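# Four arms sort stickered items into matching-color containers

## Task

Put every item inside the container whose color matches the sticker on that item.

## Robot and tools

Robots: four identical i2rt Big YAM arms named arm1, arm2, arm3 and arm4. Each has six revolute joints, a two-finger gripper and a wrist camera. Room cameras: cam_room_a1, cam_room_a2, cam_room_b1, cam_room_b2. Wrist cameras: arm1_cam_wrist to arm4_cam_wrist. Reach is about 1.0 m from the joint1 axis.

Frames: all poses share one scene frame, origin on the floor, +z up, metres. Calibrated feet (base_link, each facing its own +x): arm1 (-0.644, 1.377, 0.914) quat_wxyz (0.682, 0.007, 0.004, 0.731); arm2 (-0.655, -0.555, 0.928) (0.747, 0.002, 0.000, -0.665); arm3 (0.651, -1.332, 0.868) (0.663, -0.004, -0.006, -0.748); arm4 (0.648, 0.477, 0.879) (0.687, 0.001, 0.003, 0.727). The hand point sits between the finger pads, about 1 cm short of the tips. Fingers extend along the hand's +z and close along its y. Reported hand positions get less accurate at long reach, and a hand often stops a centimetre or more away from where it was sent.

Tool move: holds keys arm1..arm4 plus cameras. A robot not named receives nothing new but may still be pushing toward its previous target. Each robot's part can contain:
- joints: absolute targets by name. joint1_rad -2.879..2.879 (base yaw, positive counter-clockwise from above, 0 along the foot's facing); joint2_rad 0..3.141 (shoulder, 0 = upper arm pointing back, positive raises and swings forward); joint3_rad 0..3.019 (elbow, 0 = folded); joint4_rad -1.692..1.57 (hand pitch, positive tips fingers up); joint5_rad -1.57..1.57 (sideways swing, positive to the arm's right); joint6_rad -2.094..2.094 (roll, positive clockwise viewed from behind); gripper_m 0..0.093 m fingertip gap. Done tolerances: ±0.045, 0.14, 0.09, 0.055, 0.03, 0.035 rad, gripper ±0.003 m.
- target: one list of seven numbers [x, y, z, qw, qx, qy, qz], an absolute hand pose in the scene frame in metres, as the hand line shows it. The hand travels in a straight line from its current hand_target toward it. With target present, joints may hold only gripper_m, otherwise the call is refused.
- speed: top path speed in m/s, 0.002..0.5, default 0.25, only allowed alongside target; rotation capped at twice that in rad/s.
- min_time_s: 0.1..8 s, the shortest time this robot's joint motions may take.
Every motion in one call starts at once. All hand paths in a call finish together, paced by the slowest one. Paths last 0.5 to 10 s and are cut off at 10 s; a call cannot exceed 15 s. Each control step clips the path point to within 100 mm and 20 degrees of the measured hand, and position is favoured over orientation. Paths ignore obstacles and other arms; hands lag, drift, and can overshoot speed when the arm is close to straight. Joints move at separate rates, so joint moves can sweep wide arcs. cameras: list of names, ["all"], or []; when omitted, none after an action, all for an empty call. An empty move returns full state, images and the scene number. Unknown keys make the call invalid; out-of-range values get it refused, and a refusal (or a stop during a call) cancels your later move, wait and finished_scene calls in that reply.

Tool wait: seconds 0..10, cameras as in move; nothing new is commanded. zoom_image: camera plus region [x0, y0, x1, y1] pixels from the top-left, at most 504 by 504, using that camera's newest image only. read_manual: licence texts only. finished_scene: scene number; it ends the scene for good, so the goal must already hold without the robots. After ending the first scene, make no further calls in that reply.

Results: a move line such as "move: arm1 done; arm2 time_out" gives each moved robot's outcome. Robots listed as "as last shown" were not commanded; their statuses read "not commanded" and omitted lines are unchanged. joint_status / hand_status words: done; off_target (stopped short, may still push); time_out (each joint then holds a target near where it stopped and keeps pushing, listed in on_its_own; send the reported position to relieve it); not_followed (a safety check held back the targets; "joint command not followed" or "pose unreachable"; it may keep trying until given new targets). on_its_own "held at" shows a target, not a reading. hand_target is the hand pose at the current joint targets. Joint velocities are rad/s (gripper m/s); "within noise" means at rest. Joint torques follow joint order, include gravity, have per-arm offsets, positive toward larger angles; entries 3 and 4 wrap at ±28 N m. Images may be slightly older than the state.

Gripping: closed on nothing it reads 0.000..0.003. On a hard part at full force it reads up to 0.005 narrower (some grippers 0.002 wider) than the part. Just below the touch reading the grip is light; about 0.005 below it the force reaches its limit (about 50 to 64 N per pad). Soft items get crushed more the smaller the target. Open well above the reading to let go.

Avoid: knocking anything out of the work area or onto the floor, long drops, releasing while moving, slamming, and hard hits on fixed or heavy things. Never let two robots press together, including one gripper closing on another's fingers; the clearance check can react late and does not guard fingers, gripper housings or wrist cameras. Arms do not stop on contact and keep pushing. Holding loads, staying stretched, or pushing at unreachable poses heats motors: a MOTOR HOT line appears at 85 °C, and at 100 °C the arm goes limp for 30 to 60 s or more (OVER-TEMPERATURE FAULT; keys read limit_stop_at_motor_heat, so resend targets). The arms hold their last command while you think. Loose objects may get a brief random nudge.

Each tool is called after "Call:" as a command line: name --argument value for each argument, lists and objects as JSON in quotes; but a table of rows of numbers goes row by row, as --pt "numbers of a row", without its own name.

## Session

Call:
move

Scene clock: 0.00 s.
Joint torques (N m): no reading
Motor temperatures (°C): arm1=[22 24 25 23 21 21 21] | arm2=[24 24 24 22 22 20 23] | arm3=[24 24 23 24 24 23 23] | arm4=[23 21 22 22 25 21 24]
Heat: arm1: hottest joint3_rad 25 °C; arm2: hottest joint1_rad 24 °C; arm3: hottest joint1_rad 24 °C; arm4: hottest joint5_rad 25 °C.
Joint velocities: within noise
arm1.joint_positions: joint1_rad=-0.126 joint2_rad=+0.650 joint3_rad=+1.429 joint4_rad=-1.488 joint5_rad=-0.026 joint6_rad=-0.127 gripper_m=+0.09396
arm1.joint_status: not commanded
arm1.hand: x=-0.6270 y=+1.5972 z=+1.4351 quat_wxyz=(-0.310, +0.665, -0.618, -0.282) (m; scene frame)
arm1.hand_target: x=-0.6269 y=+1.5953 z=+1.4482 quat_wxyz=(-0.321, +0.661, -0.613, -0.291) (m; scene frame)
arm1.hand_status: not commanded
arm2.joint_positions: joint1_rad=-0.045 joint2_rad=+0.645 joint3_rad=+1.565 joint4_rad=-1.137 joint5_rad=+0.166 joint6_rad=-0.774 gripper_m=+0.09396
arm2.joint_status: not commanded
arm2.hand: x=-0.6689 y=-0.7907 z=+1.5906 quat_wxyz=(-0.204, -0.325, -0.709, +0.592) (m; scene frame)
arm2.hand_target: x=-0.6692 y=-0.7857 z=+1.5994 quat_wxyz=(-0.208, -0.323, -0.702, +0.599) (m; scene frame)
arm2.hand_status: not commanded
arm3.joint_positions: joint1_rad=+0.075 joint2_rad=+0.603 joint3_rad=+1.391 joint4_rad=-1.324 joint5_rad=-0.185 joint6_rad=-0.597 gripper_m=+0.09396
arm3.joint_status: not commanded
arm3.hand: x=+0.6714 y=-1.5539 z=+1.4174 quat_wxyz=(-0.295, -0.381, -0.775, +0.409) (m; scene frame)
arm3.hand_target: x=+0.6715 y=-1.5515 z=+1.4286 quat_wxyz=(-0.300, -0.376, -0.770, +0.420) (m; scene frame)
arm3.hand_status: not commanded
arm4.joint_positions: joint1_rad=+0.109 joint2_rad=+0.632 joint3_rad=+1.440 joint4_rad=-1.502 joint5_rad=+0.178 joint6_rad=-0.775 gripper_m=+0.09396
arm4.joint_status: not commanded
arm4.hand: x=+0.6469 y=+0.6902 z=+1.4068 quat_wxyz=(-0.410, +0.846, -0.316, -0.125) (m; scene frame)
arm4.hand_target: x=+0.6473 y=+0.6879 z=+1.4162 quat_wxyz=(-0.419, +0.841, -0.316, -0.131) (m; scene frame)
arm4.hand_status: not commanded
pictures: arm1_cam_wrist, arm2_cam_wrist, arm3_cam_wrist, arm4_cam_wrist, cam_room_a1, cam_room_a2, cam_room_b1, cam_room_b2
Images, in order (width x height): arm1_cam_wrist 672x504, arm2_cam_wrist 672x504, arm3_cam_wrist 672x504, arm4_cam_wrist 672x504, cam_room_a1 672x504, cam_room_a2 672x504, cam_room_b1 672x504, cam_room_b2 672x504.

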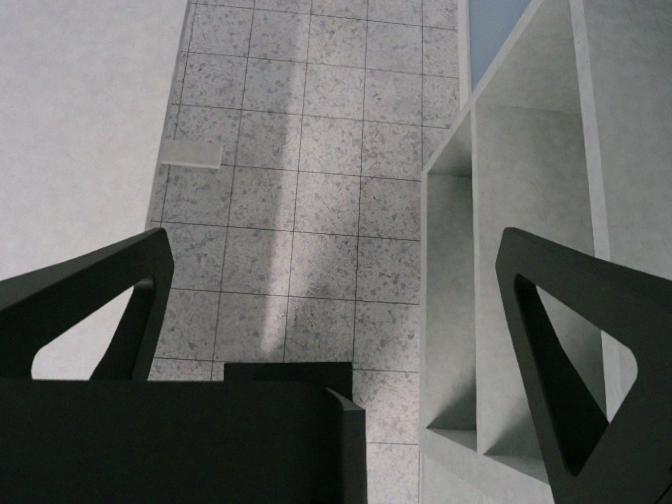

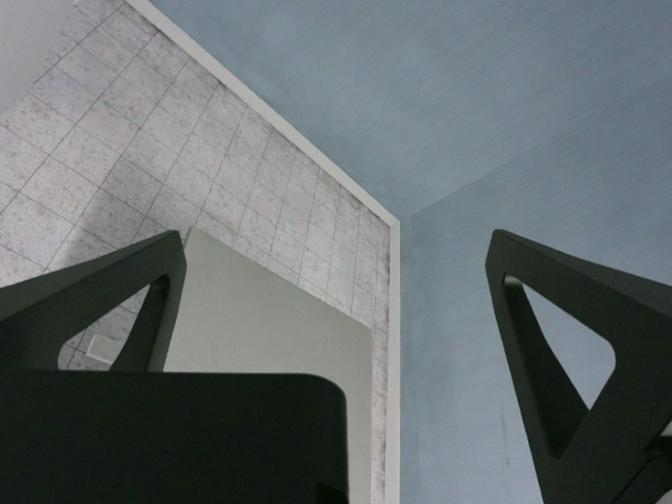

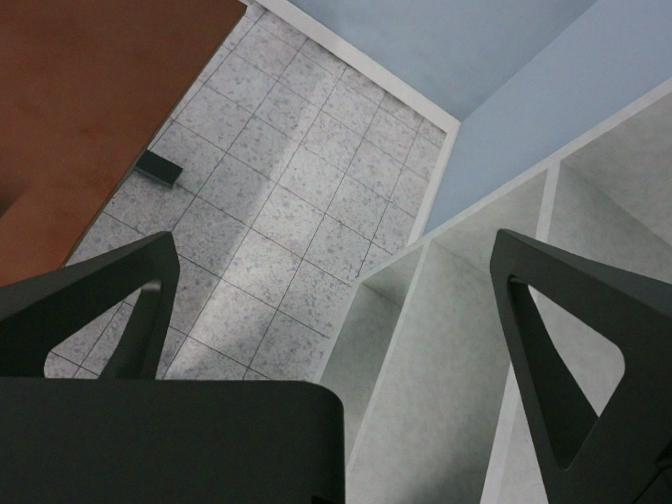

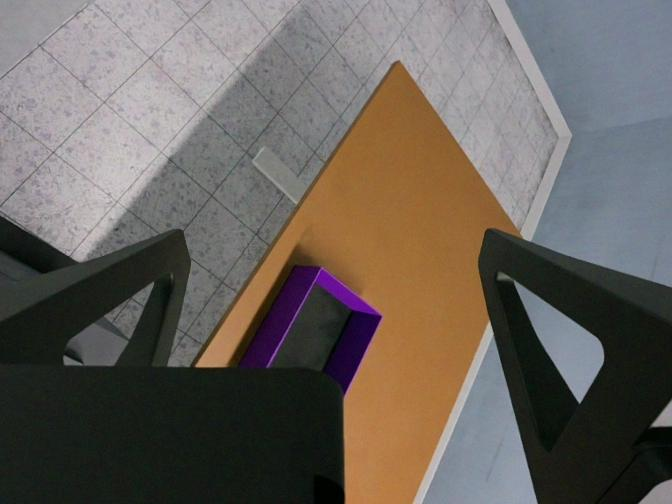

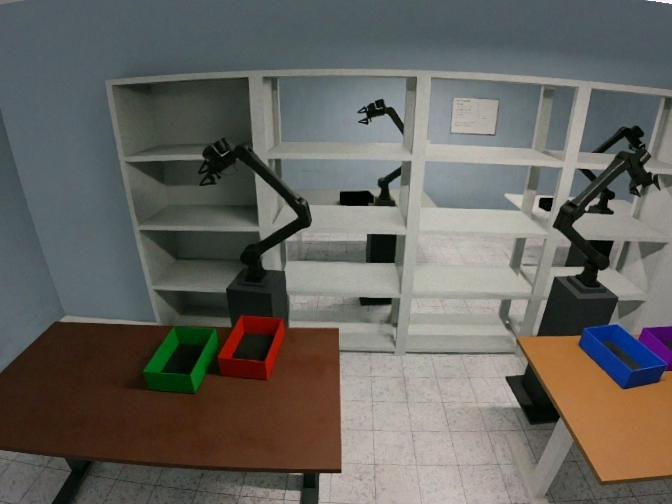

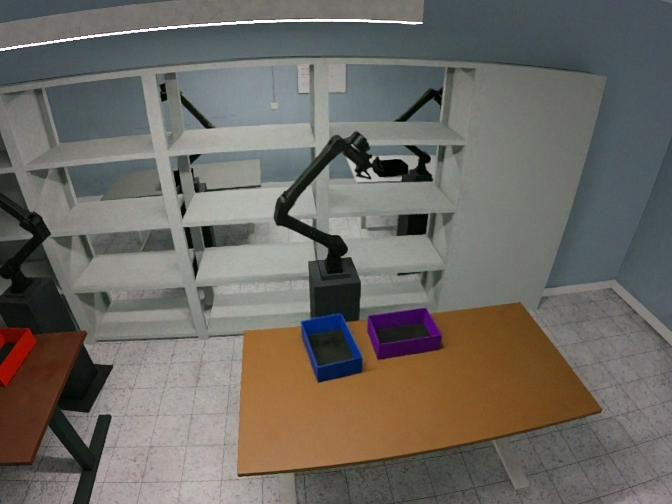

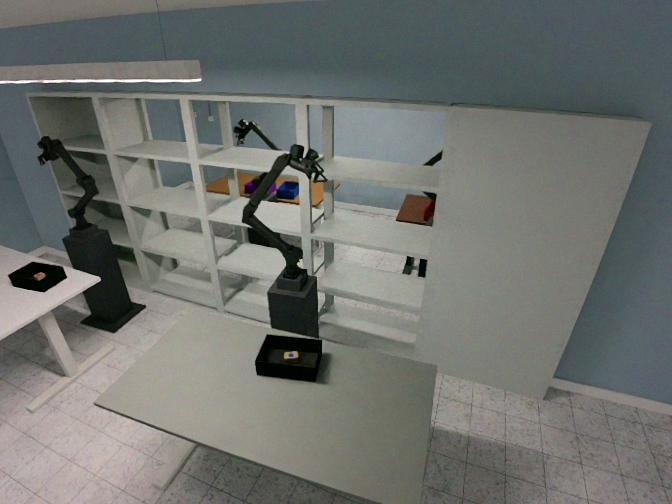

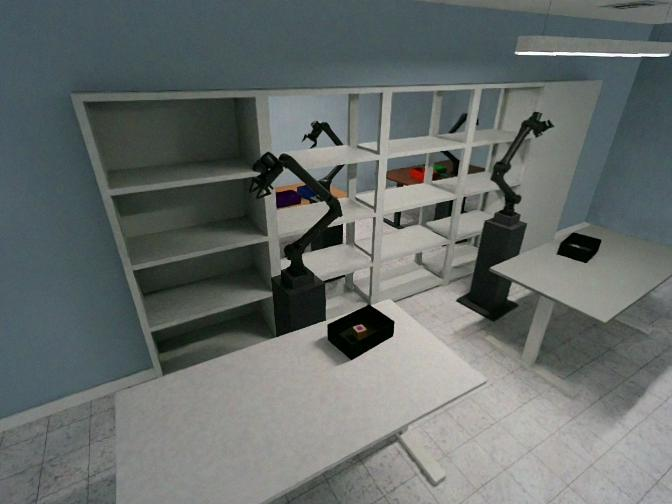

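Call:
zoom_image --camera "cam_room_b1" --region '[200, 300, 400, 420]'

Call:
zoom_image --camera "cam_room_b2" --region '[260, 270, 460, 390]'

Call:
zoom_image --camera "cam_room_b1" --region '[100, 80, 480, 340]'

Call:
zoom_image --camera "cam_room_b2" --region '[230, 70, 630, 330]'

Call:
zoom_image --camera "cam_room_b1" --region '[0, 240, 130, 320]'

Call:
zoom_image --camera "cam_room_a1" --region '[80, 50, 500, 370]'

Call:
zoom_image --camera "cam_room_a2" --region '[0, 50, 500, 370]'

Scaled by 2.520.

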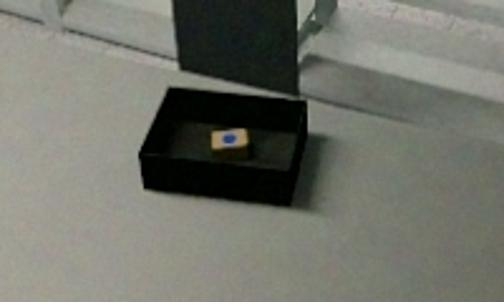

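Scaled by 2.520.

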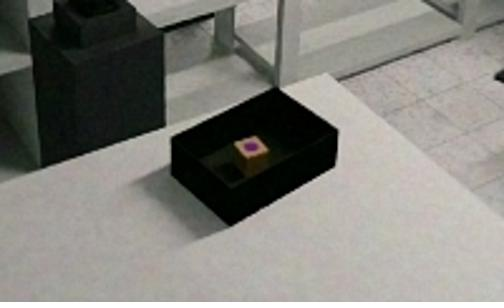

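Scaled by 1.326.

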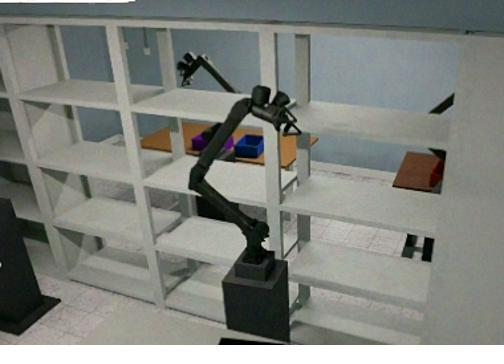

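Scaled by 1.260.

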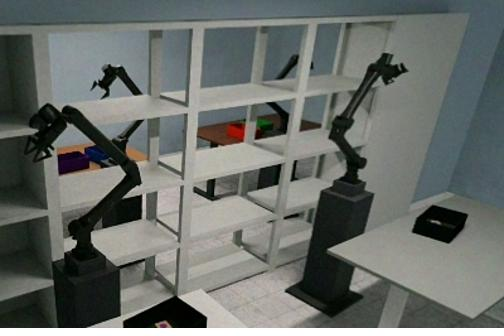

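Scaled by 3.877.

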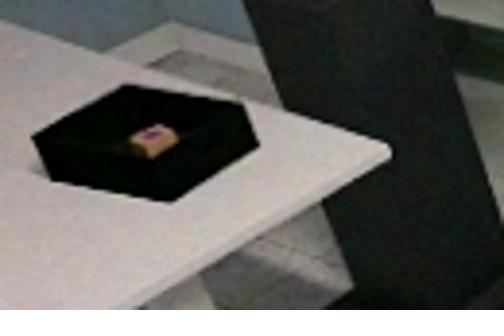

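Scaled by 1.200.

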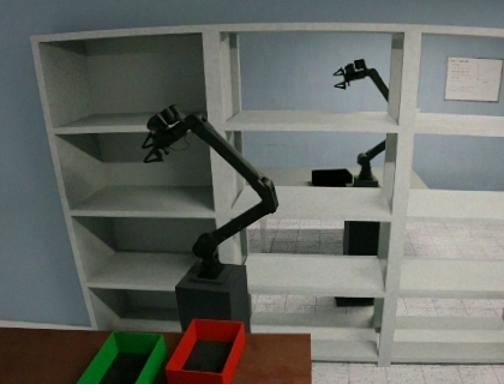

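Scaled by 1.008.

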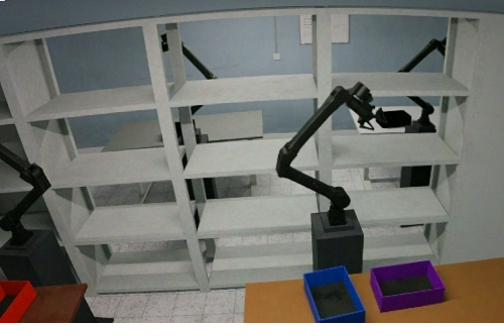

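Call:
move --arm1 '{"joints":{"joint1_rad":1.52,"joint5_rad":0,"joint6_rad":0},"min_time_s":3}' --arm2 '{"joints":{"joint1_rad":-1.69,"joint5_rad":0,"joint6_rad":0},"min_time_s":3}' --arm3 '{"joints":{"joint1_rad":1.69,"joint5_rad":0,"joint6_rad":0},"min_time_s":3}' --arm4 '{"joints":{"joint1_rad":-1.63,"joint5_rad":0,"joint6_rad":0},"min_time_s":3}' --cameras '["arm1_cam_wrist","arm2_cam_wrist","arm3_cam_wrist","arm4_cam_wrist"]'

Scene clock: 39.57 s.
Joint torques (N m): arm1=[-1.03 3.49 10.99 1.85 0.07 0.12] | arm2=[0.26 1.2 10.09 2.74 -0.17 0.22] | arm3=[1.96 1.96 9.31 1.85 0.14 0.05] | arm4=[0.38 1.67 8.44 1.31 -0.02 0.21]
Motor temperatures (°C): arm1=[22 24 30 24 21 21 21] | arm2=[24 24 27 23 22 20 23] | arm3=[24 24 27 24 24 23 23] | arm4=[23 22 25 22 25 21 24]
Heat: arm1: hottest joint3_rad 30 °C; arm2: hottest joint3_rad 27 °C; arm3: hottest joint3_rad 27 °C; arm4: hottest joint3_rad 25 °C.
move: arm1 done; arm2 done; arm3 done; arm4 done
Joint velocities: within noise
arm1.joint_positions: joint1_rad=+1.513 joint2_rad=+0.650 joint3_rad=+1.429 joint4_rad=-1.488 joint5_rad=-0.002 joint6_rad=-0.008 gripper_m=+0.09397
arm1.joint_status: all done
arm1.hand: x=-0.8570 y=+1.3737 z=+1.4381 quat_wxyz=(+0.000, +0.905, +0.009, -0.425) (m; scene frame)
arm1.hand_target: x=-0.8549 y=+1.3724 z=+1.4511 quat_wxyz=(+0.003, +0.898, +0.009, -0.439) (m; scene frame)
arm1.hand_status: not commanded
arm2.joint_positions: joint1_rad=-1.685 joint2_rad=+0.645 joint3_rad=+1.565 joint4_rad=-1.137 joint5_rad=+0.003 joint6_rad=-0.015 gripper_m=+0.09397
arm2.joint_status: all done
arm2.hand: x=-0.8904 y=-0.5569 z=+1.5904 quat_wxyz=(+0.006, -0.780, -0.007, +0.625) (m; scene frame)
arm2.hand_target: x=-0.8854 y=-0.5564 z=+1.5993 quat_wxyz=(+0.002, -0.774, +0.000, +0.634) (m; scene frame)
arm2.hand_status: not commanded
arm3.joint_positions: joint1_rad=+1.680 joint2_rad=+0.603 joint3_rad=+1.391 joint4_rad=-1.324 joint5_rad=-0.003 joint6_rad=-0.008 gripper_m=+0.09396
arm3.joint_status: all done
arm3.hand: x=+0.8815 y=-1.3267 z=+1.4130 quat_wxyz=(-0.495, +0.003, -0.869, +0.010) (m; scene frame)
arm3.hand_target: x=+0.8792 y=-1.3247 z=+1.4243 quat_wxyz=(-0.506, +0.003, -0.862, +0.006) (m; scene frame)
arm3.hand_status: not commanded
arm4.joint_positions: joint1_rad=-1.625 joint2_rad=+0.632 joint3_rad=+1.440 joint4_rad=-1.502 joint5_rad=+0.004 joint6_rad=-0.014 gripper_m=+0.09397
arm4.joint_status: all done
arm4.hand: x=+0.8612 y=+0.4785 z=+1.4047 quat_wxyz=(-0.422, +0.007, -0.906, +0.006) (m; scene frame)
arm4.hand_target: x=+0.8589 y=+0.4782 z=+1.4143 quat_wxyz=(-0.433, +0.000, -0.901, +0.002) (m; scene frame)
arm4.hand_status: not commanded
pictures: arm1_cam_wrist, arm2_cam_wrist, arm3_cam_wrist, arm4_cam_wrist
Images, in order (width x height): arm1_cam_wrist 672x504, arm2_cam_wrist 672x504, arm3_cam_wrist 672x504, arm4_cam_wrist 672x504.

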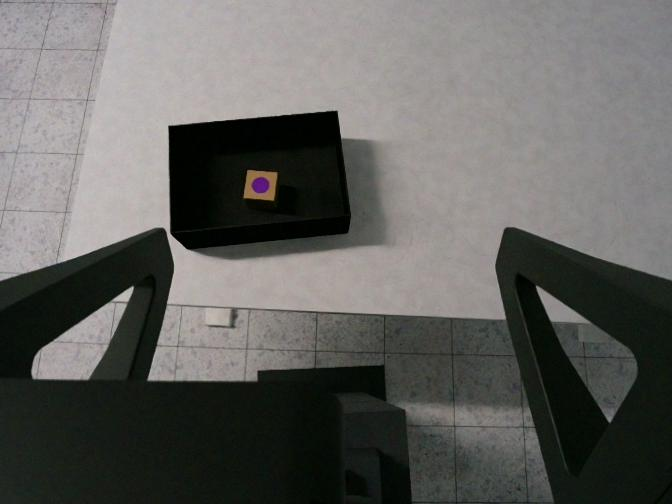

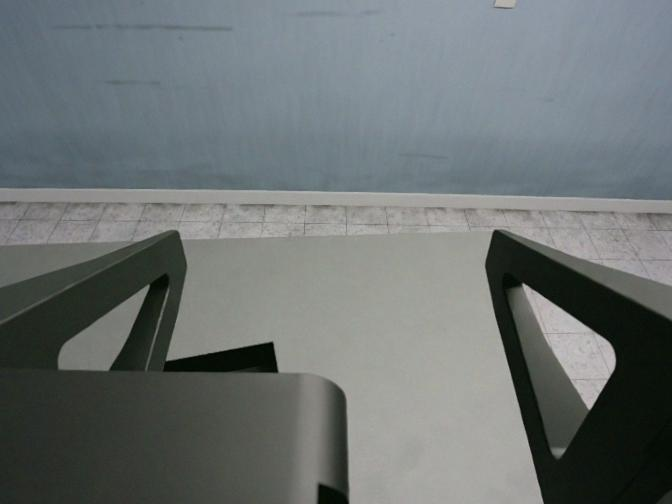

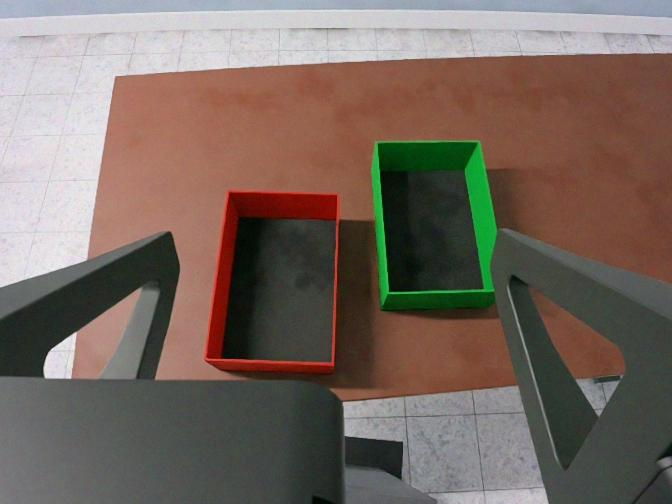

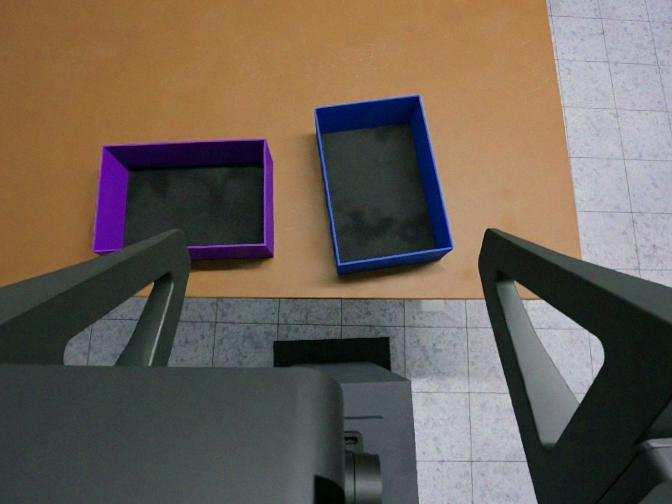

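Call:
move --arm1 '{"target":[-1.02,1.36,1.15,0,1,0,0]}' --arm2 '{"target":[-1.02,-0.56,1.15,0,1,0,0]}' --arm3 '{"target":[1.02,-1.33,1.15,0,0,1,0]}' --arm4 '{"target":[1.02,0.48,1.15,0,0,1,0]}' --cameras '["arm1_cam_wrist","arm2_cam_wrist","arm3_cam_wrist","arm4_cam_wrist"]'

Scene clock: 51.53 s.
Joint torques (N m): arm1=[-0.91 -7.88 12.45 0.5 -0.01 0.12] | arm2=[1.49 -10.81 10.18 0.35 -0.17 0.21] | arm3=[1.14 -11.16 10.48 -0.39 -0.08 -0.08] | arm4=[0.62 -10.17 9.77 -0.4 -0.06 0.19]
Motor temperatures (°C): arm1=[22 24 31 23 21 21 21] | arm2=[24 24 28 23 22 20 23] | arm3=[24 24 27 24 24 23 23] | arm4=[23 22 26 22 25 21 24]
Heat: arm1: hottest joint3_rad 31 °C; arm2: hottest joint3_rad 28 °C; arm3: hottest joint3_rad 27 °C; arm4: hottest joint3_rad 26 °C.
move: arm1 off_target; arm2 done; arm3 off_target; arm4 done
Joint velocities: within noise
arm1.joint_positions: joint1_rad=+1.534 joint2_rad=+1.350 joint3_rad=+1.226 joint4_rad=-1.493 joint5_rad=-0.002 joint6_rad=+0.036 gripper_m=+0.09397
arm1.joint_status: not commanded
arm1.hand: x=-1.0126 y=+1.3649 z=+1.1399 quat_wxyz=(-0.001, +1.000, -0.002, +0.015) (m; scene frame)
arm1.hand_target: x=-1.0197 y=+1.3601 z=+1.1501 quat_wxyz=(+0.000, +1.000, +0.000, +0.000) (m; scene frame)
arm1.hand_status: off_target (0.013 m and 1.8 deg from the pose sent, 0.331 m and 50.3 deg at the start)
arm2.joint_positions: joint1_rad=-1.685 joint2_rad=+1.290 joint3_rad=+1.194 joint4_rad=-1.446 joint5_rad=+0.000 joint6_rad=-0.003 gripper_m=+0.09397
arm2.joint_status: not commanded
arm2.hand: x=-1.0249 y=-0.5564 z=+1.1561 quat_wxyz=(+0.002, -1.000, -0.003, +0.013) (m; scene frame)
arm2.hand_target: x=-1.0200 y=-0.5599 z=+1.1502 quat_wxyz=(+0.000, -1.000, +0.000, +0.000) (m; scene frame)
arm2.hand_status: done (0.009 m and 1.6 deg from the pose sent, 0.459 m and 77.4 deg at the start)
arm3.joint_positions: joint1_rad=+1.680 joint2_rad=+1.311 joint3_rad=+1.325 joint4_rad=-1.607 joint5_rad=-0.011 joint6_rad=-0.008 gripper_m=+0.09396
arm3.joint_status: not commanded
arm3.hand: x=+1.0172 y=-1.3306 z=+1.1395 quat_wxyz=(+0.010, -0.002, -1.000, +0.001) (m; scene frame)
arm3.hand_target: x=+1.0198 y=-1.3299 z=+1.1500 quat_wxyz=(+0.000, +0.000, -1.000, +0.000) (m; scene frame)
arm3.hand_status: off_target (0.011 m and 1.2 deg from the pose sent, 0.297 m and 59.3 deg at the start)
arm4.joint_positions: joint1_rad=-1.625 joint2_rad=+1.299 joint3_rad=+1.303 joint4_rad=-1.573 joint5_rad=+0.000 joint6_rad=-0.009 gripper_m=+0.09397
arm4.joint_status: not commanded
arm4.hand: x=+1.0169 y=+0.4786 z=+1.1444 quat_wxyz=(+0.002, +0.006, -1.000, +0.002) (m; scene frame)
arm4.hand_target: x=+1.0199 y=+0.4800 z=+1.1498 quat_wxyz=(+0.000, +0.000, -1.000, +0.000) (m; scene frame)
arm4.hand_status: done (0.007 m and 0.7 deg from the pose sent, 0.300 m and 50.0 deg at the start)
pictures: arm1_cam_wrist, arm2_cam_wrist, arm3_cam_wrist, arm4_cam_wrist
Images, in order (width x height): arm1_cam_wrist 672x504, arm2_cam_wrist 672x504, arm3_cam_wrist 672x504, arm4_cam_wrist 672x504.

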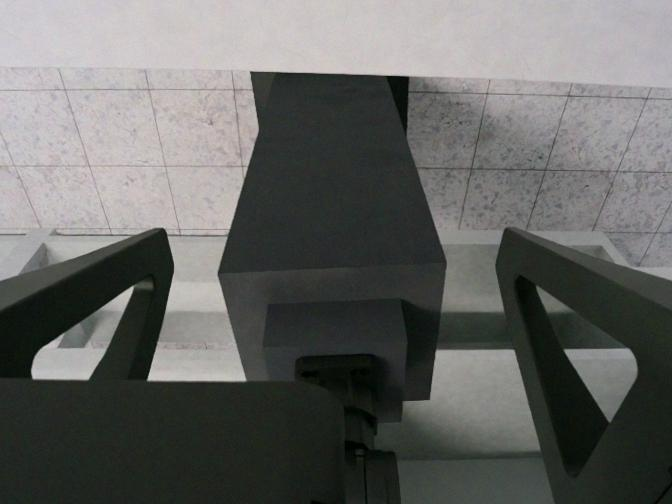

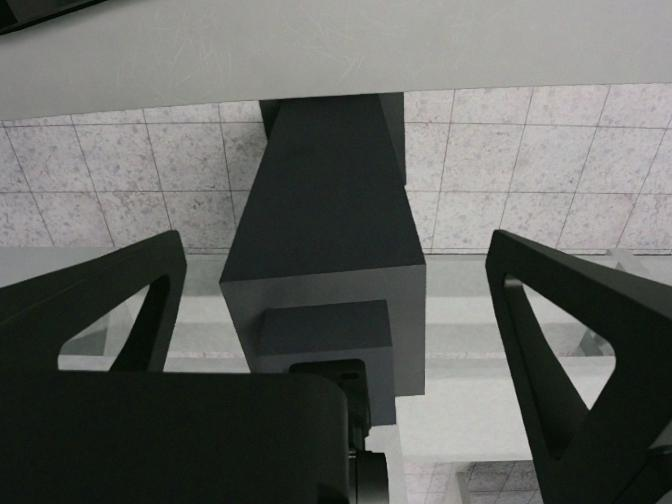

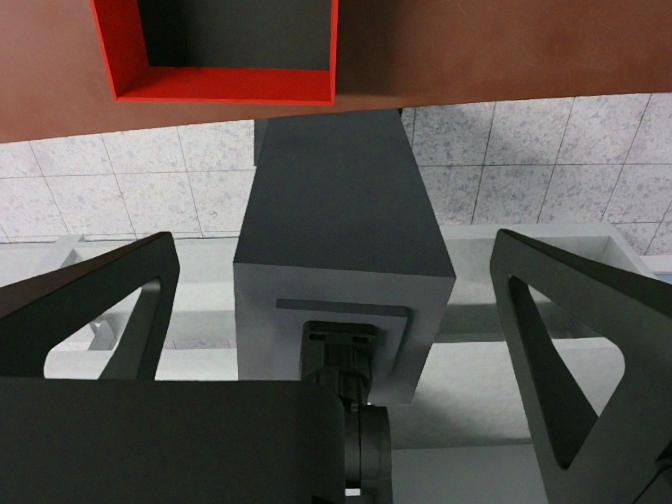

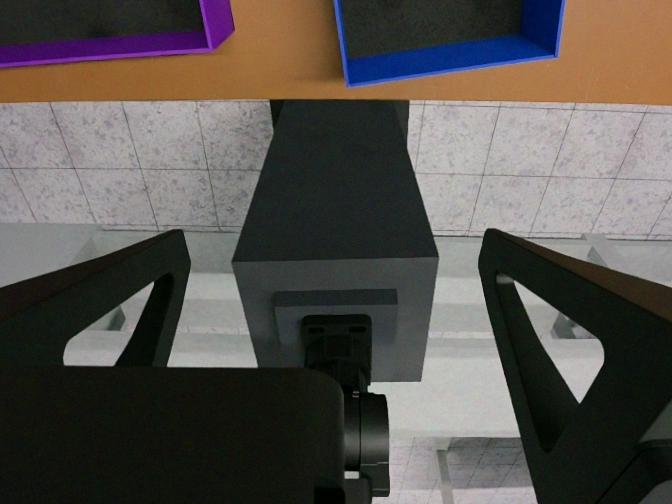

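Call:
move --arm1 '{"target":[-1.25,1.237,1.05,0,1,0,0]}' --arm2 '{"target":[-1.25,-0.7,1.1,0,1,0,0]}' --arm3 '{"target":[1.27,-1.33,1.15,0,0,1,0]}' --arm4 '{"target":[1.27,0.55,1.15,0,0,1,0]}' --cameras '["arm1_cam_wrist","arm2_cam_wrist","arm3_cam_wrist","arm4_cam_wrist"]'

Scene clock: 77.27 s.
Joint torques (N m): arm1=[-1.61 -17.61 15.23 0.2 0.03 0.14] | arm2=[0.85 -19.96 15.68 0.09 0.02 0.21] | arm3=[1.26 -21.77 12.96 -0.36 -0.09 -0.03] | arm4=[0.85 -20.37 12.19 -0.28 0.05 0.17]
Motor temperatures (°C): arm1=[22 25 32 23 21 21 21] | arm2=[24 25 28 22 22 20 23] | arm3=[24 25 29 24 24 23 23] | arm4=[23 22 31 22 25 21 24]
Heat: arm1: hottest joint3_rad 32 °C; arm2: hottest joint3_rad 28 °C; arm3: hottest joint3_rad 29 °C; arm4: hottest joint3_rad 31 °C.
move: arm1 off_target; arm2 off_target; arm3 off_target; arm4 off_target
Joint velocities: within noise
arm1.joint_positions: joint1_rad=+1.723 joint2_rad=+2.030 joint3_rad=+1.797 joint4_rad=-1.402 joint5_rad=-0.006 joint6_rad=+0.217 gripper_m=+0.09397
arm1.joint_status: not commanded
arm1.hand: x=-1.2337 y=+1.2435 z=+1.0272 quat_wxyz=(-0.005, +1.000, +0.002, +0.024) (m; scene frame)
arm1.hand_target: x=-1.2486 y=+1.2372 z=+1.0502 quat_wxyz=(+0.000, +1.000, +0.000, +0.000) (m; scene frame)
arm1.hand_status: off_target (0.029 m and 2.8 deg from the pose sent, 0.284 m and 1.8 deg at the start)
arm2.joint_positions: joint1_rad=-1.451 joint2_rad=+1.939 joint3_rad=+1.819 joint4_rad=-1.468 joint5_rad=-0.003 joint6_rad=+0.223 gripper_m=+0.09397
arm2.joint_status: not commanded
arm2.hand: x=-1.2353 y=-0.6955 z=+1.0923 quat_wxyz=(+0.002, -1.000, -0.007, -0.009) (m; scene frame)
arm2.hand_target: x=-1.2492 y=-0.6997 z=+1.0999 quat_wxyz=(+0.000, -1.000, +0.000, +0.001) (m; scene frame)
arm2.hand_status: off_target (0.017 m and 1.3 deg from the pose sent, 0.273 m and 1.6 deg at the start)
arm3.joint_positions: joint1_rad=+1.680 joint2_rad=+1.959 joint3_rad=+2.101 joint4_rad=-1.697 joint5_rad=-0.011 joint6_rad=-0.008 gripper_m=+0.09396
arm3.joint_status: not commanded
arm3.hand: x=+1.2606 y=-1.3335 z=+1.1296 quat_wxyz=(-0.008, -0.001, -1.000, +0.001) (m; scene frame)
arm3.hand_target: x=+1.2687 y=-1.3299 z=+1.1493 quat_wxyz=(-0.031, +0.000, -1.000, +0.000) (m; scene frame)
arm3.hand_status: off_target (0.023 m and 1.0 deg from the pose sent, 0.253 m and 1.2 deg at the start; a joint's target at an end of its range on 27 of 56 steps)
arm4.joint_positions: joint1_rad=-1.518 joint2_rad=+1.947 joint3_rad=+2.095 joint4_rad=-1.669 joint5_rad=-0.001 joint6_rad=+0.101 gripper_m=+0.09397
arm4.joint_status: not commanded
arm4.hand: x=+1.2598 y=+0.5452 z=+1.1420 quat_wxyz=(-0.022, +0.004, -1.000, -0.001) (m; scene frame)
arm4.hand_target: x=+1.2692 y=+0.5499 z=+1.1495 quat_wxyz=(-0.032, +0.000, -0.999, -0.004) (m; scene frame)
arm4.hand_status: off_target (0.014 m and 2.6 deg from the pose sent, 0.263 m and 0.7 deg at the start; a joint's target at an end of its range on 26 of 56 steps)
pictures: arm1_cam_wrist, arm2_cam_wrist, arm3_cam_wrist, arm4_cam_wrist
Images, in order (width x height): arm1_cam_wrist 672x504, arm2_cam_wrist 672x504, arm3_cam_wrist 672x504, arm4_cam_wrist 672x504.

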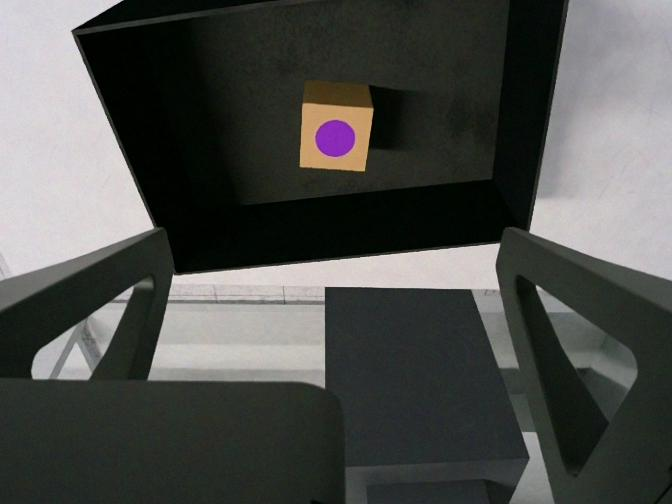

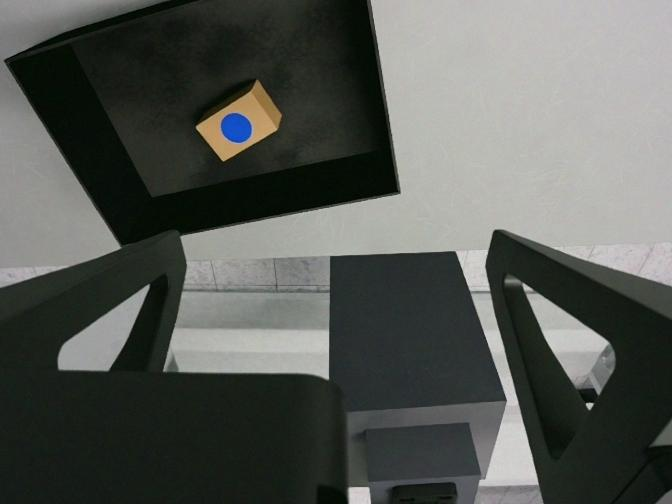

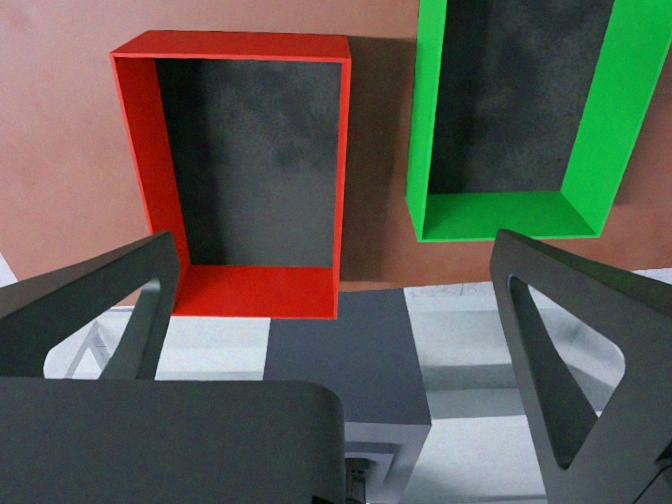

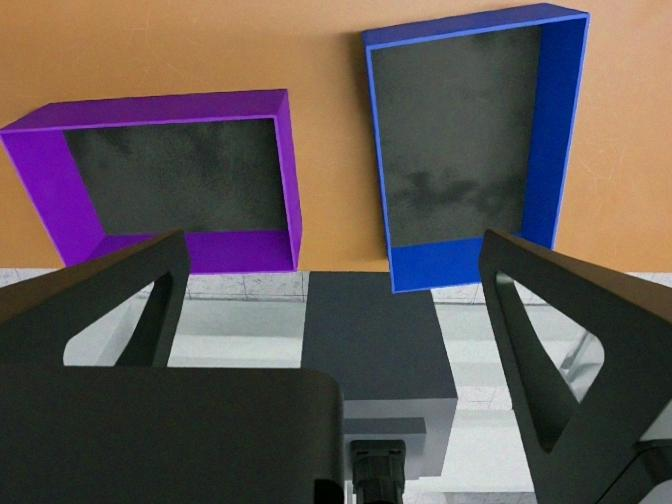

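Call:
move --arm1 '{"target":[-1.21,1.24,0.93,0,0.9995,-0.03,0]}' --arm2 '{"target":[-1.195,-0.785,0.94,0,0.899,-0.438,0]}' --cameras '["arm1_cam_wrist","arm2_cam_wrist"]'

Scene clock: 99.70 s.
Joint torques (N m): arm1=[-0.85 -16.26 9.29 0.87 0.02 0.13] | arm2=[0.97 -18.9 8.95 1.21 0.15 0.21] | arm3=[1.38 -21.77 12.94 -0.34 -0.08 -0.02] | arm4=[0.62 -20.6 12.23 -0.28 0.03 0.2]
Motor temperatures (°C): arm1=[22 25 33 23 21 21 21] | arm2=[24 26 34 22 22 20 23] | arm3=[24 26 29 24 24 23 23] | arm4=[23 24 34 22 24 21 24]
Heat: arm1: hottest joint3_rad 33 °C; arm2: hottest joint3_rad 34 °C; arm3: hottest joint3_rad 29 °C; arm4: hottest joint3_rad 34 °C.
move: arm1 done; arm2 off_target
Joint velocities: within noise
arm1.joint_positions: joint1_rad=+1.728 joint2_rad=+2.030 joint3_rad=+1.529 joint4_rad=-1.097 joint5_rad=-0.006 joint6_rad=+0.289 gripper_m=+0.09397
arm1.joint_status: not commanded
arm1.hand: x=-1.2075 y=+1.2470 z=+0.9310 quat_wxyz=(-0.002, +0.999, -0.031, +0.006) (m; scene frame)
arm1.hand_target: x=-1.2099 y=+1.2400 z=+0.9301 quat_wxyz=(+0.000, +1.000, -0.030, +0.000) (m; scene frame)
arm1.hand_status: done (0.007 m and 0.7 deg from the pose sent, 0.100 m and 4.6 deg at the start)
arm2.joint_positions: joint1_rad=-1.290 joint2_rad=+1.991 joint3_rad=+1.545 joint4_rad=-1.092 joint5_rad=-0.003 joint6_rad=+1.294 gripper_m=+0.09397
arm2.joint_status: not commanded
arm2.hand: x=-1.2000 y=-0.7846 z=+0.9625 quat_wxyz=(-0.012, -0.901, +0.433, +0.010) (m; scene frame)
arm2.hand_target: x=-1.1945 y=-0.7848 z=+0.9405 quat_wxyz=(+0.000, -0.899, +0.438, +0.000) (m; scene frame)
arm2.hand_status: off_target (0.023 m and 1.9 deg from the pose sent, 0.181 m and 52.7 deg at the start)
arm3, arm4: as last shown
pictures: arm1_cam_wrist, arm2_cam_wrist
Images, in order (width x height): arm1_cam_wrist 672x504, arm2_cam_wrist 672x504.

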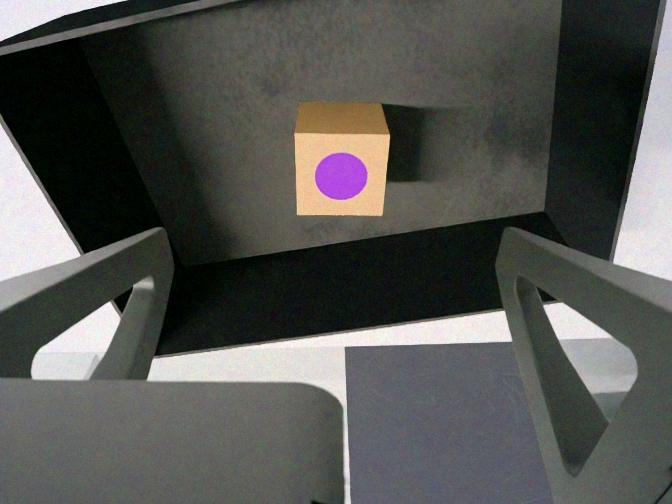

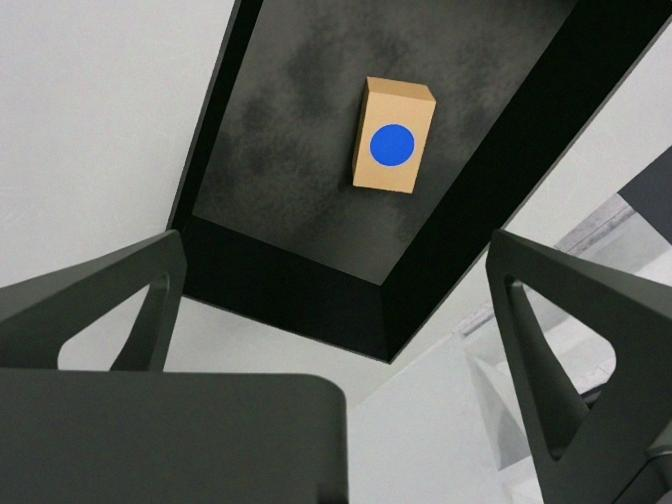

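Call:
move --arm1 '{"target":[-1.187,1.248,0.81,0,0.9995,-0.03,0]}' --arm2 '{"target":[-1.172,-0.781,0.885,0,0.857,-0.515,0],"joints":{"gripper_m":0.064}}' --cameras '["arm1_cam_wrist","arm2_cam_wrist"]'

Scene clock: 116.67 s.
Joint torques (N m): arm1=[-0.91 -18.02 8.23 0.92 0.04 0.07] | arm2=[1.55 -18.61 8.32 1.2 0.15 0.22] | arm3=[1.32 -21.83 12.96 -0.4 -0.07 -0.03] | arm4=[1.32 -20.42 12.07 -0.21 0.03 0.18]
Motor temperatures (°C): arm1=[22 26 33 23 21 21 21] | arm2=[24 27 32 22 22 20 23] | arm3=[24 27 29 24 24 23 23] | arm4=[23 24 36 22 24 21 24]
Heat: arm1: hottest joint3_rad 33 °C; arm2: hottest joint3_rad 32 °C; arm3: hottest joint3_rad 29 °C; arm4: hottest joint3_rad 36 °C.
move: arm1 off_target; arm2 off_target
Joint velocities: within noise
arm1.joint_positions: joint1_rad=+1.728 joint2_rad=+2.176 joint3_rad=+1.369 joint4_rad=-0.812 joint5_rad=-0.006 joint6_rad=+0.289 gripper_m=+0.09397
arm1.joint_status: not commanded
arm1.hand: x=-1.1770 y=+1.2548 z=+0.8017 quat_wxyz=(-0.004, +0.999, -0.032, +0.016) (m; scene frame)
arm1.hand_target: x=-1.1868 y=+1.2480 z=+0.8102 quat_wxyz=(+0.000, +1.000, -0.030, +0.000) (m; scene frame)
arm1.hand_status: off_target (0.015 m and 1.9 deg from the pose sent, 0.123 m and 0.7 deg at the start)
arm2.joint_positions: joint1_rad=-1.286 joint2_rad=+2.020 joint3_rad=+1.419 joint4_rad=-0.940 joint5_rad=-0.003 joint6_rad=+1.479 gripper_m=+0.06411
arm2.joint_status: all done
arm2.hand: x=-1.1792 y=-0.7783 z=+0.9046 quat_wxyz=(-0.011, -0.858, +0.513, +0.007) (m; scene frame)
arm2.hand_target: x=-1.1716 y=-0.7807 z=+0.8855 quat_wxyz=(+0.000, -0.857, +0.515, +0.000) (m; scene frame)
arm2.hand_status: off_target (0.021 m and 1.5 deg from the pose sent, 0.082 m and 10.8 deg at the start)
arm3, arm4: as last shown
pictures: arm1_cam_wrist, arm2_cam_wrist
Images, in order (width x height): arm1_cam_wrist 672x504, arm2_cam_wrist 672x504.

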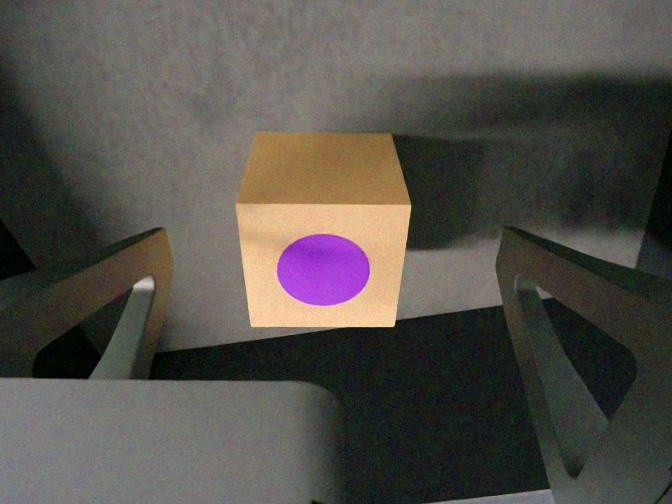

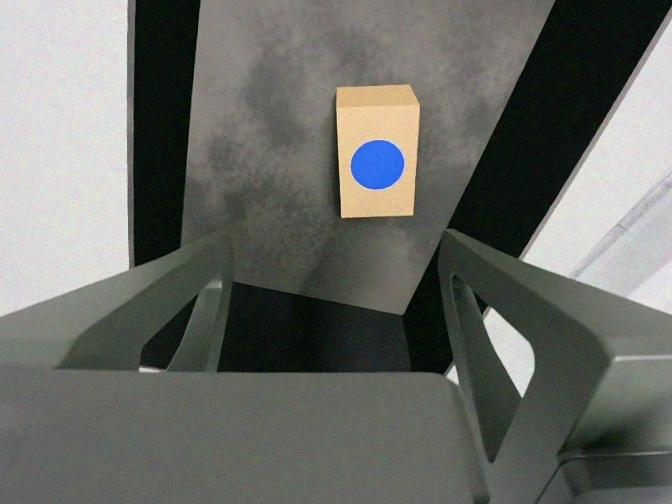

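Call:
move --arm1 '{"target":[-1.182,1.245,0.79,0,0.9995,-0.03,0]}' --arm2 '{"target":[-1.152,-0.781,0.82,0,0.857,-0.515,0]}' --cameras '["arm1_cam_wrist","arm2_cam_wrist"]'

Scene clock: 126.13 s.
Joint torques (N m): arm1=[-0.85 -15.56 6.63 0.92 0.05 0.09] | arm2=[1.2 -19.31 7.58 1.11 0.15 0.22] | arm3=[1.44 -21.77 12.96 -0.29 -0.07 -0.03] | arm4=[0.85 -20.19 12.1 -0.25 0.02 0.15]
Motor temperatures (°C): arm1=[22 27 32 23 21 21 21] | arm2=[24 26 30 22 22 20 23] | arm3=[24 27 30 24 24 23 23] | arm4=[23 25 37 22 24 21 24]
Heat: arm1: hottest joint3_rad 32 °C; arm2: hottest joint3_rad 30 °C; arm3: hottest joint3_rad 30 °C; arm4: hottest joint3_rad 37 °C.
move: arm1 off_target; arm2 off_target
Joint velocities: within noise
arm1.joint_positions: joint1_rad=+1.733 joint2_rad=+2.177 joint3_rad=+1.369 joint4_rad=-0.768 joint5_rad=-0.006 joint6_rad=+0.293 gripper_m=+0.09397
arm1.joint_status: not commanded
arm1.hand: x=-1.1867 y=+1.2500 z=+0.8010 quat_wxyz=(+0.001, +0.999, -0.031, -0.004) (m; scene frame)
arm1.hand_target: x=-1.1817 y=+1.2452 z=+0.7902 quat_wxyz=(+0.000, +1.000, -0.030, +0.000) (m; scene frame)
arm1.hand_status: off_target (0.013 m and 0.5 deg from the pose sent, 0.016 m and 1.9 deg at the start)
arm2.joint_positions: joint1_rad=-1.268 joint2_rad=+2.107 joint3_rad=+1.329 joint4_rad=-0.778 joint5_rad=-0.003 joint6_rad=+1.495 gripper_m=+0.06411
arm2.joint_status: not commanded
arm2.hand: x=-1.1565 y=-0.7789 z=+0.8318 quat_wxyz=(-0.005, -0.859, +0.512, +0.003) (m; scene frame)
arm2.hand_target: x=-1.1518 y=-0.7808 z=+0.8203 quat_wxyz=(+0.000, -0.857, +0.515, +0.000) (m; scene frame)
arm2.hand_status: off_target (0.013 m and 0.8 deg from the pose sent, 0.089 m and 1.5 deg at the start)
arm3, arm4: as last shown
pictures: arm1_cam_wrist, arm2_cam_wrist
Images, in order (width x height): arm1_cam_wrist 672x504, arm2_cam_wrist 672x504.

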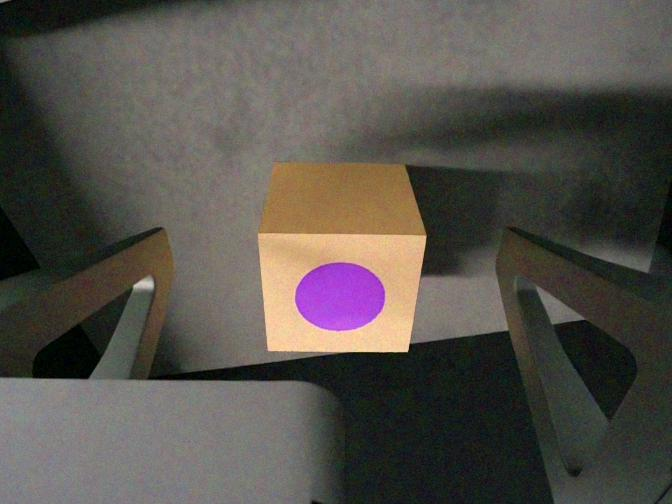

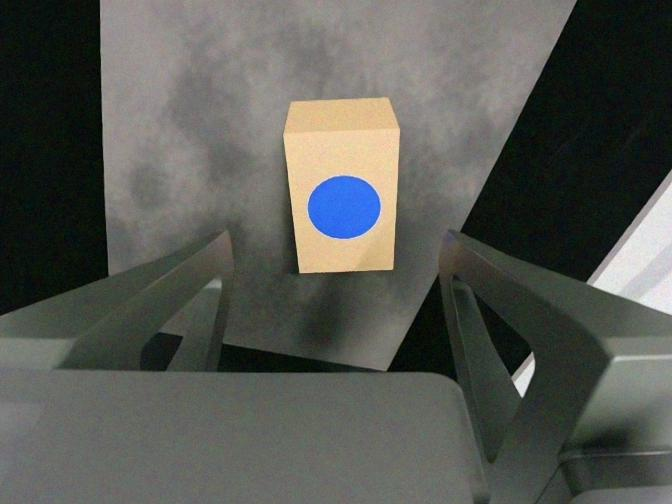

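Call:
move --arm1 '{"target":[-1.163,1.247,0.768,0,0.9995,-0.03,0]}' --arm2 '{"target":[-1.150,-0.780,0.767,0,0.857,-0.515,0]}' --cameras '["arm1_cam_wrist","arm2_cam_wrist"]'

Scene clock: 130.90 s.
Joint torques (N m): arm1=[-0.79 -15.85 6.68 0.76 0.05 0.06] | arm2=[1.26 -19.49 6.67 1.16 0.14 0.2] | arm3=[1.2 -21.77 13 -0.34 -0.08 -0.03] | arm4=[1.26 -20.37 11.95 -0.29 0.04 0.17]
Motor temperatures (°C): arm1=[22 27 31 23 21 21 21] | arm2=[24 27 30 22 22 20 23] | arm3=[24 27 30 24 24 23 23] | arm4=[23 25 37 22 24 21 24]
Heat: arm1: hottest joint3_rad 31 °C; arm2: hottest joint3_rad 30 °C; arm3: hottest joint3_rad 30 °C; arm4: hottest joint3_rad 37 °C.
move: arm1 done; arm2 off_target
Joint velocities: within noise
arm1.joint_positions: joint1_rad=+1.738 joint2_rad=+2.195 joint3_rad=+1.297 joint4_rad=-0.692 joint5_rad=-0.006 joint6_rad=+0.298 gripper_m=+0.09397
arm1.joint_status: not commanded
arm1.hand: x=-1.1627 y=+1.2529 z=+0.7731 quat_wxyz=(-0.001, +1.000, -0.031, +0.002) (m; scene frame)
arm1.hand_target: x=-1.1629 y=+1.2470 z=+0.7681 quat_wxyz=(+0.000, +1.000, -0.030, +0.000) (m; scene frame)
arm1.hand_status: done (0.008 m and 0.3 deg from the pose sent, 0.041 m and 0.6 deg at the start)
arm2.joint_positions: joint1_rad=-1.268 joint2_rad=+2.204 joint3_rad=+1.329 joint4_rad=-0.676 joint5_rad=-0.003 joint6_rad=+1.495 gripper_m=+0.06411
arm2.joint_status: not commanded
arm2.hand: x=-1.1574 y=-0.7792 z=+0.7810 quat_wxyz=(-0.007, -0.859, +0.512, +0.004) (m; scene frame)
arm2.hand_target: x=-1.1498 y=-0.7798 z=+0.7674 quat_wxyz=(+0.000, -0.857, +0.515, +0.000) (m; scene frame)
arm2.hand_status: off_target (0.016 m and 1.0 deg from the pose sent, 0.065 m and 0.8 deg at the start)
arm3, arm4: as last shown
pictures: arm1_cam_wrist, arm2_cam_wrist
Images, in order (width x height): arm1_cam_wrist 672x504, arm2_cam_wrist 672x504.

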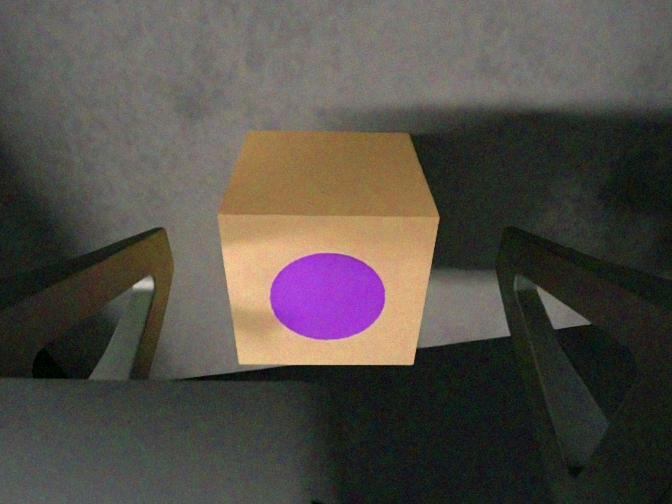

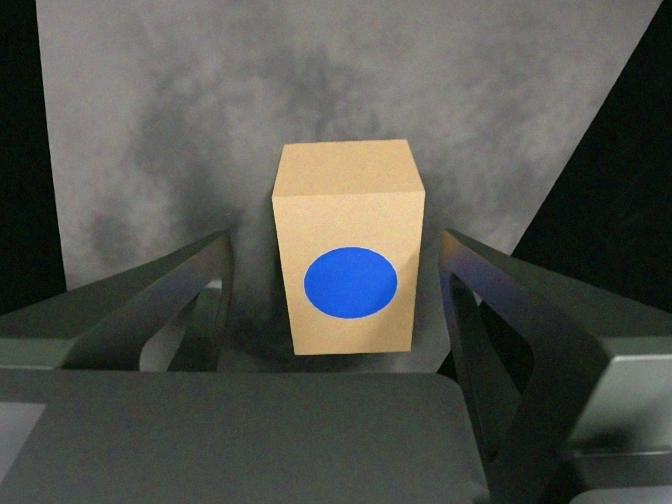

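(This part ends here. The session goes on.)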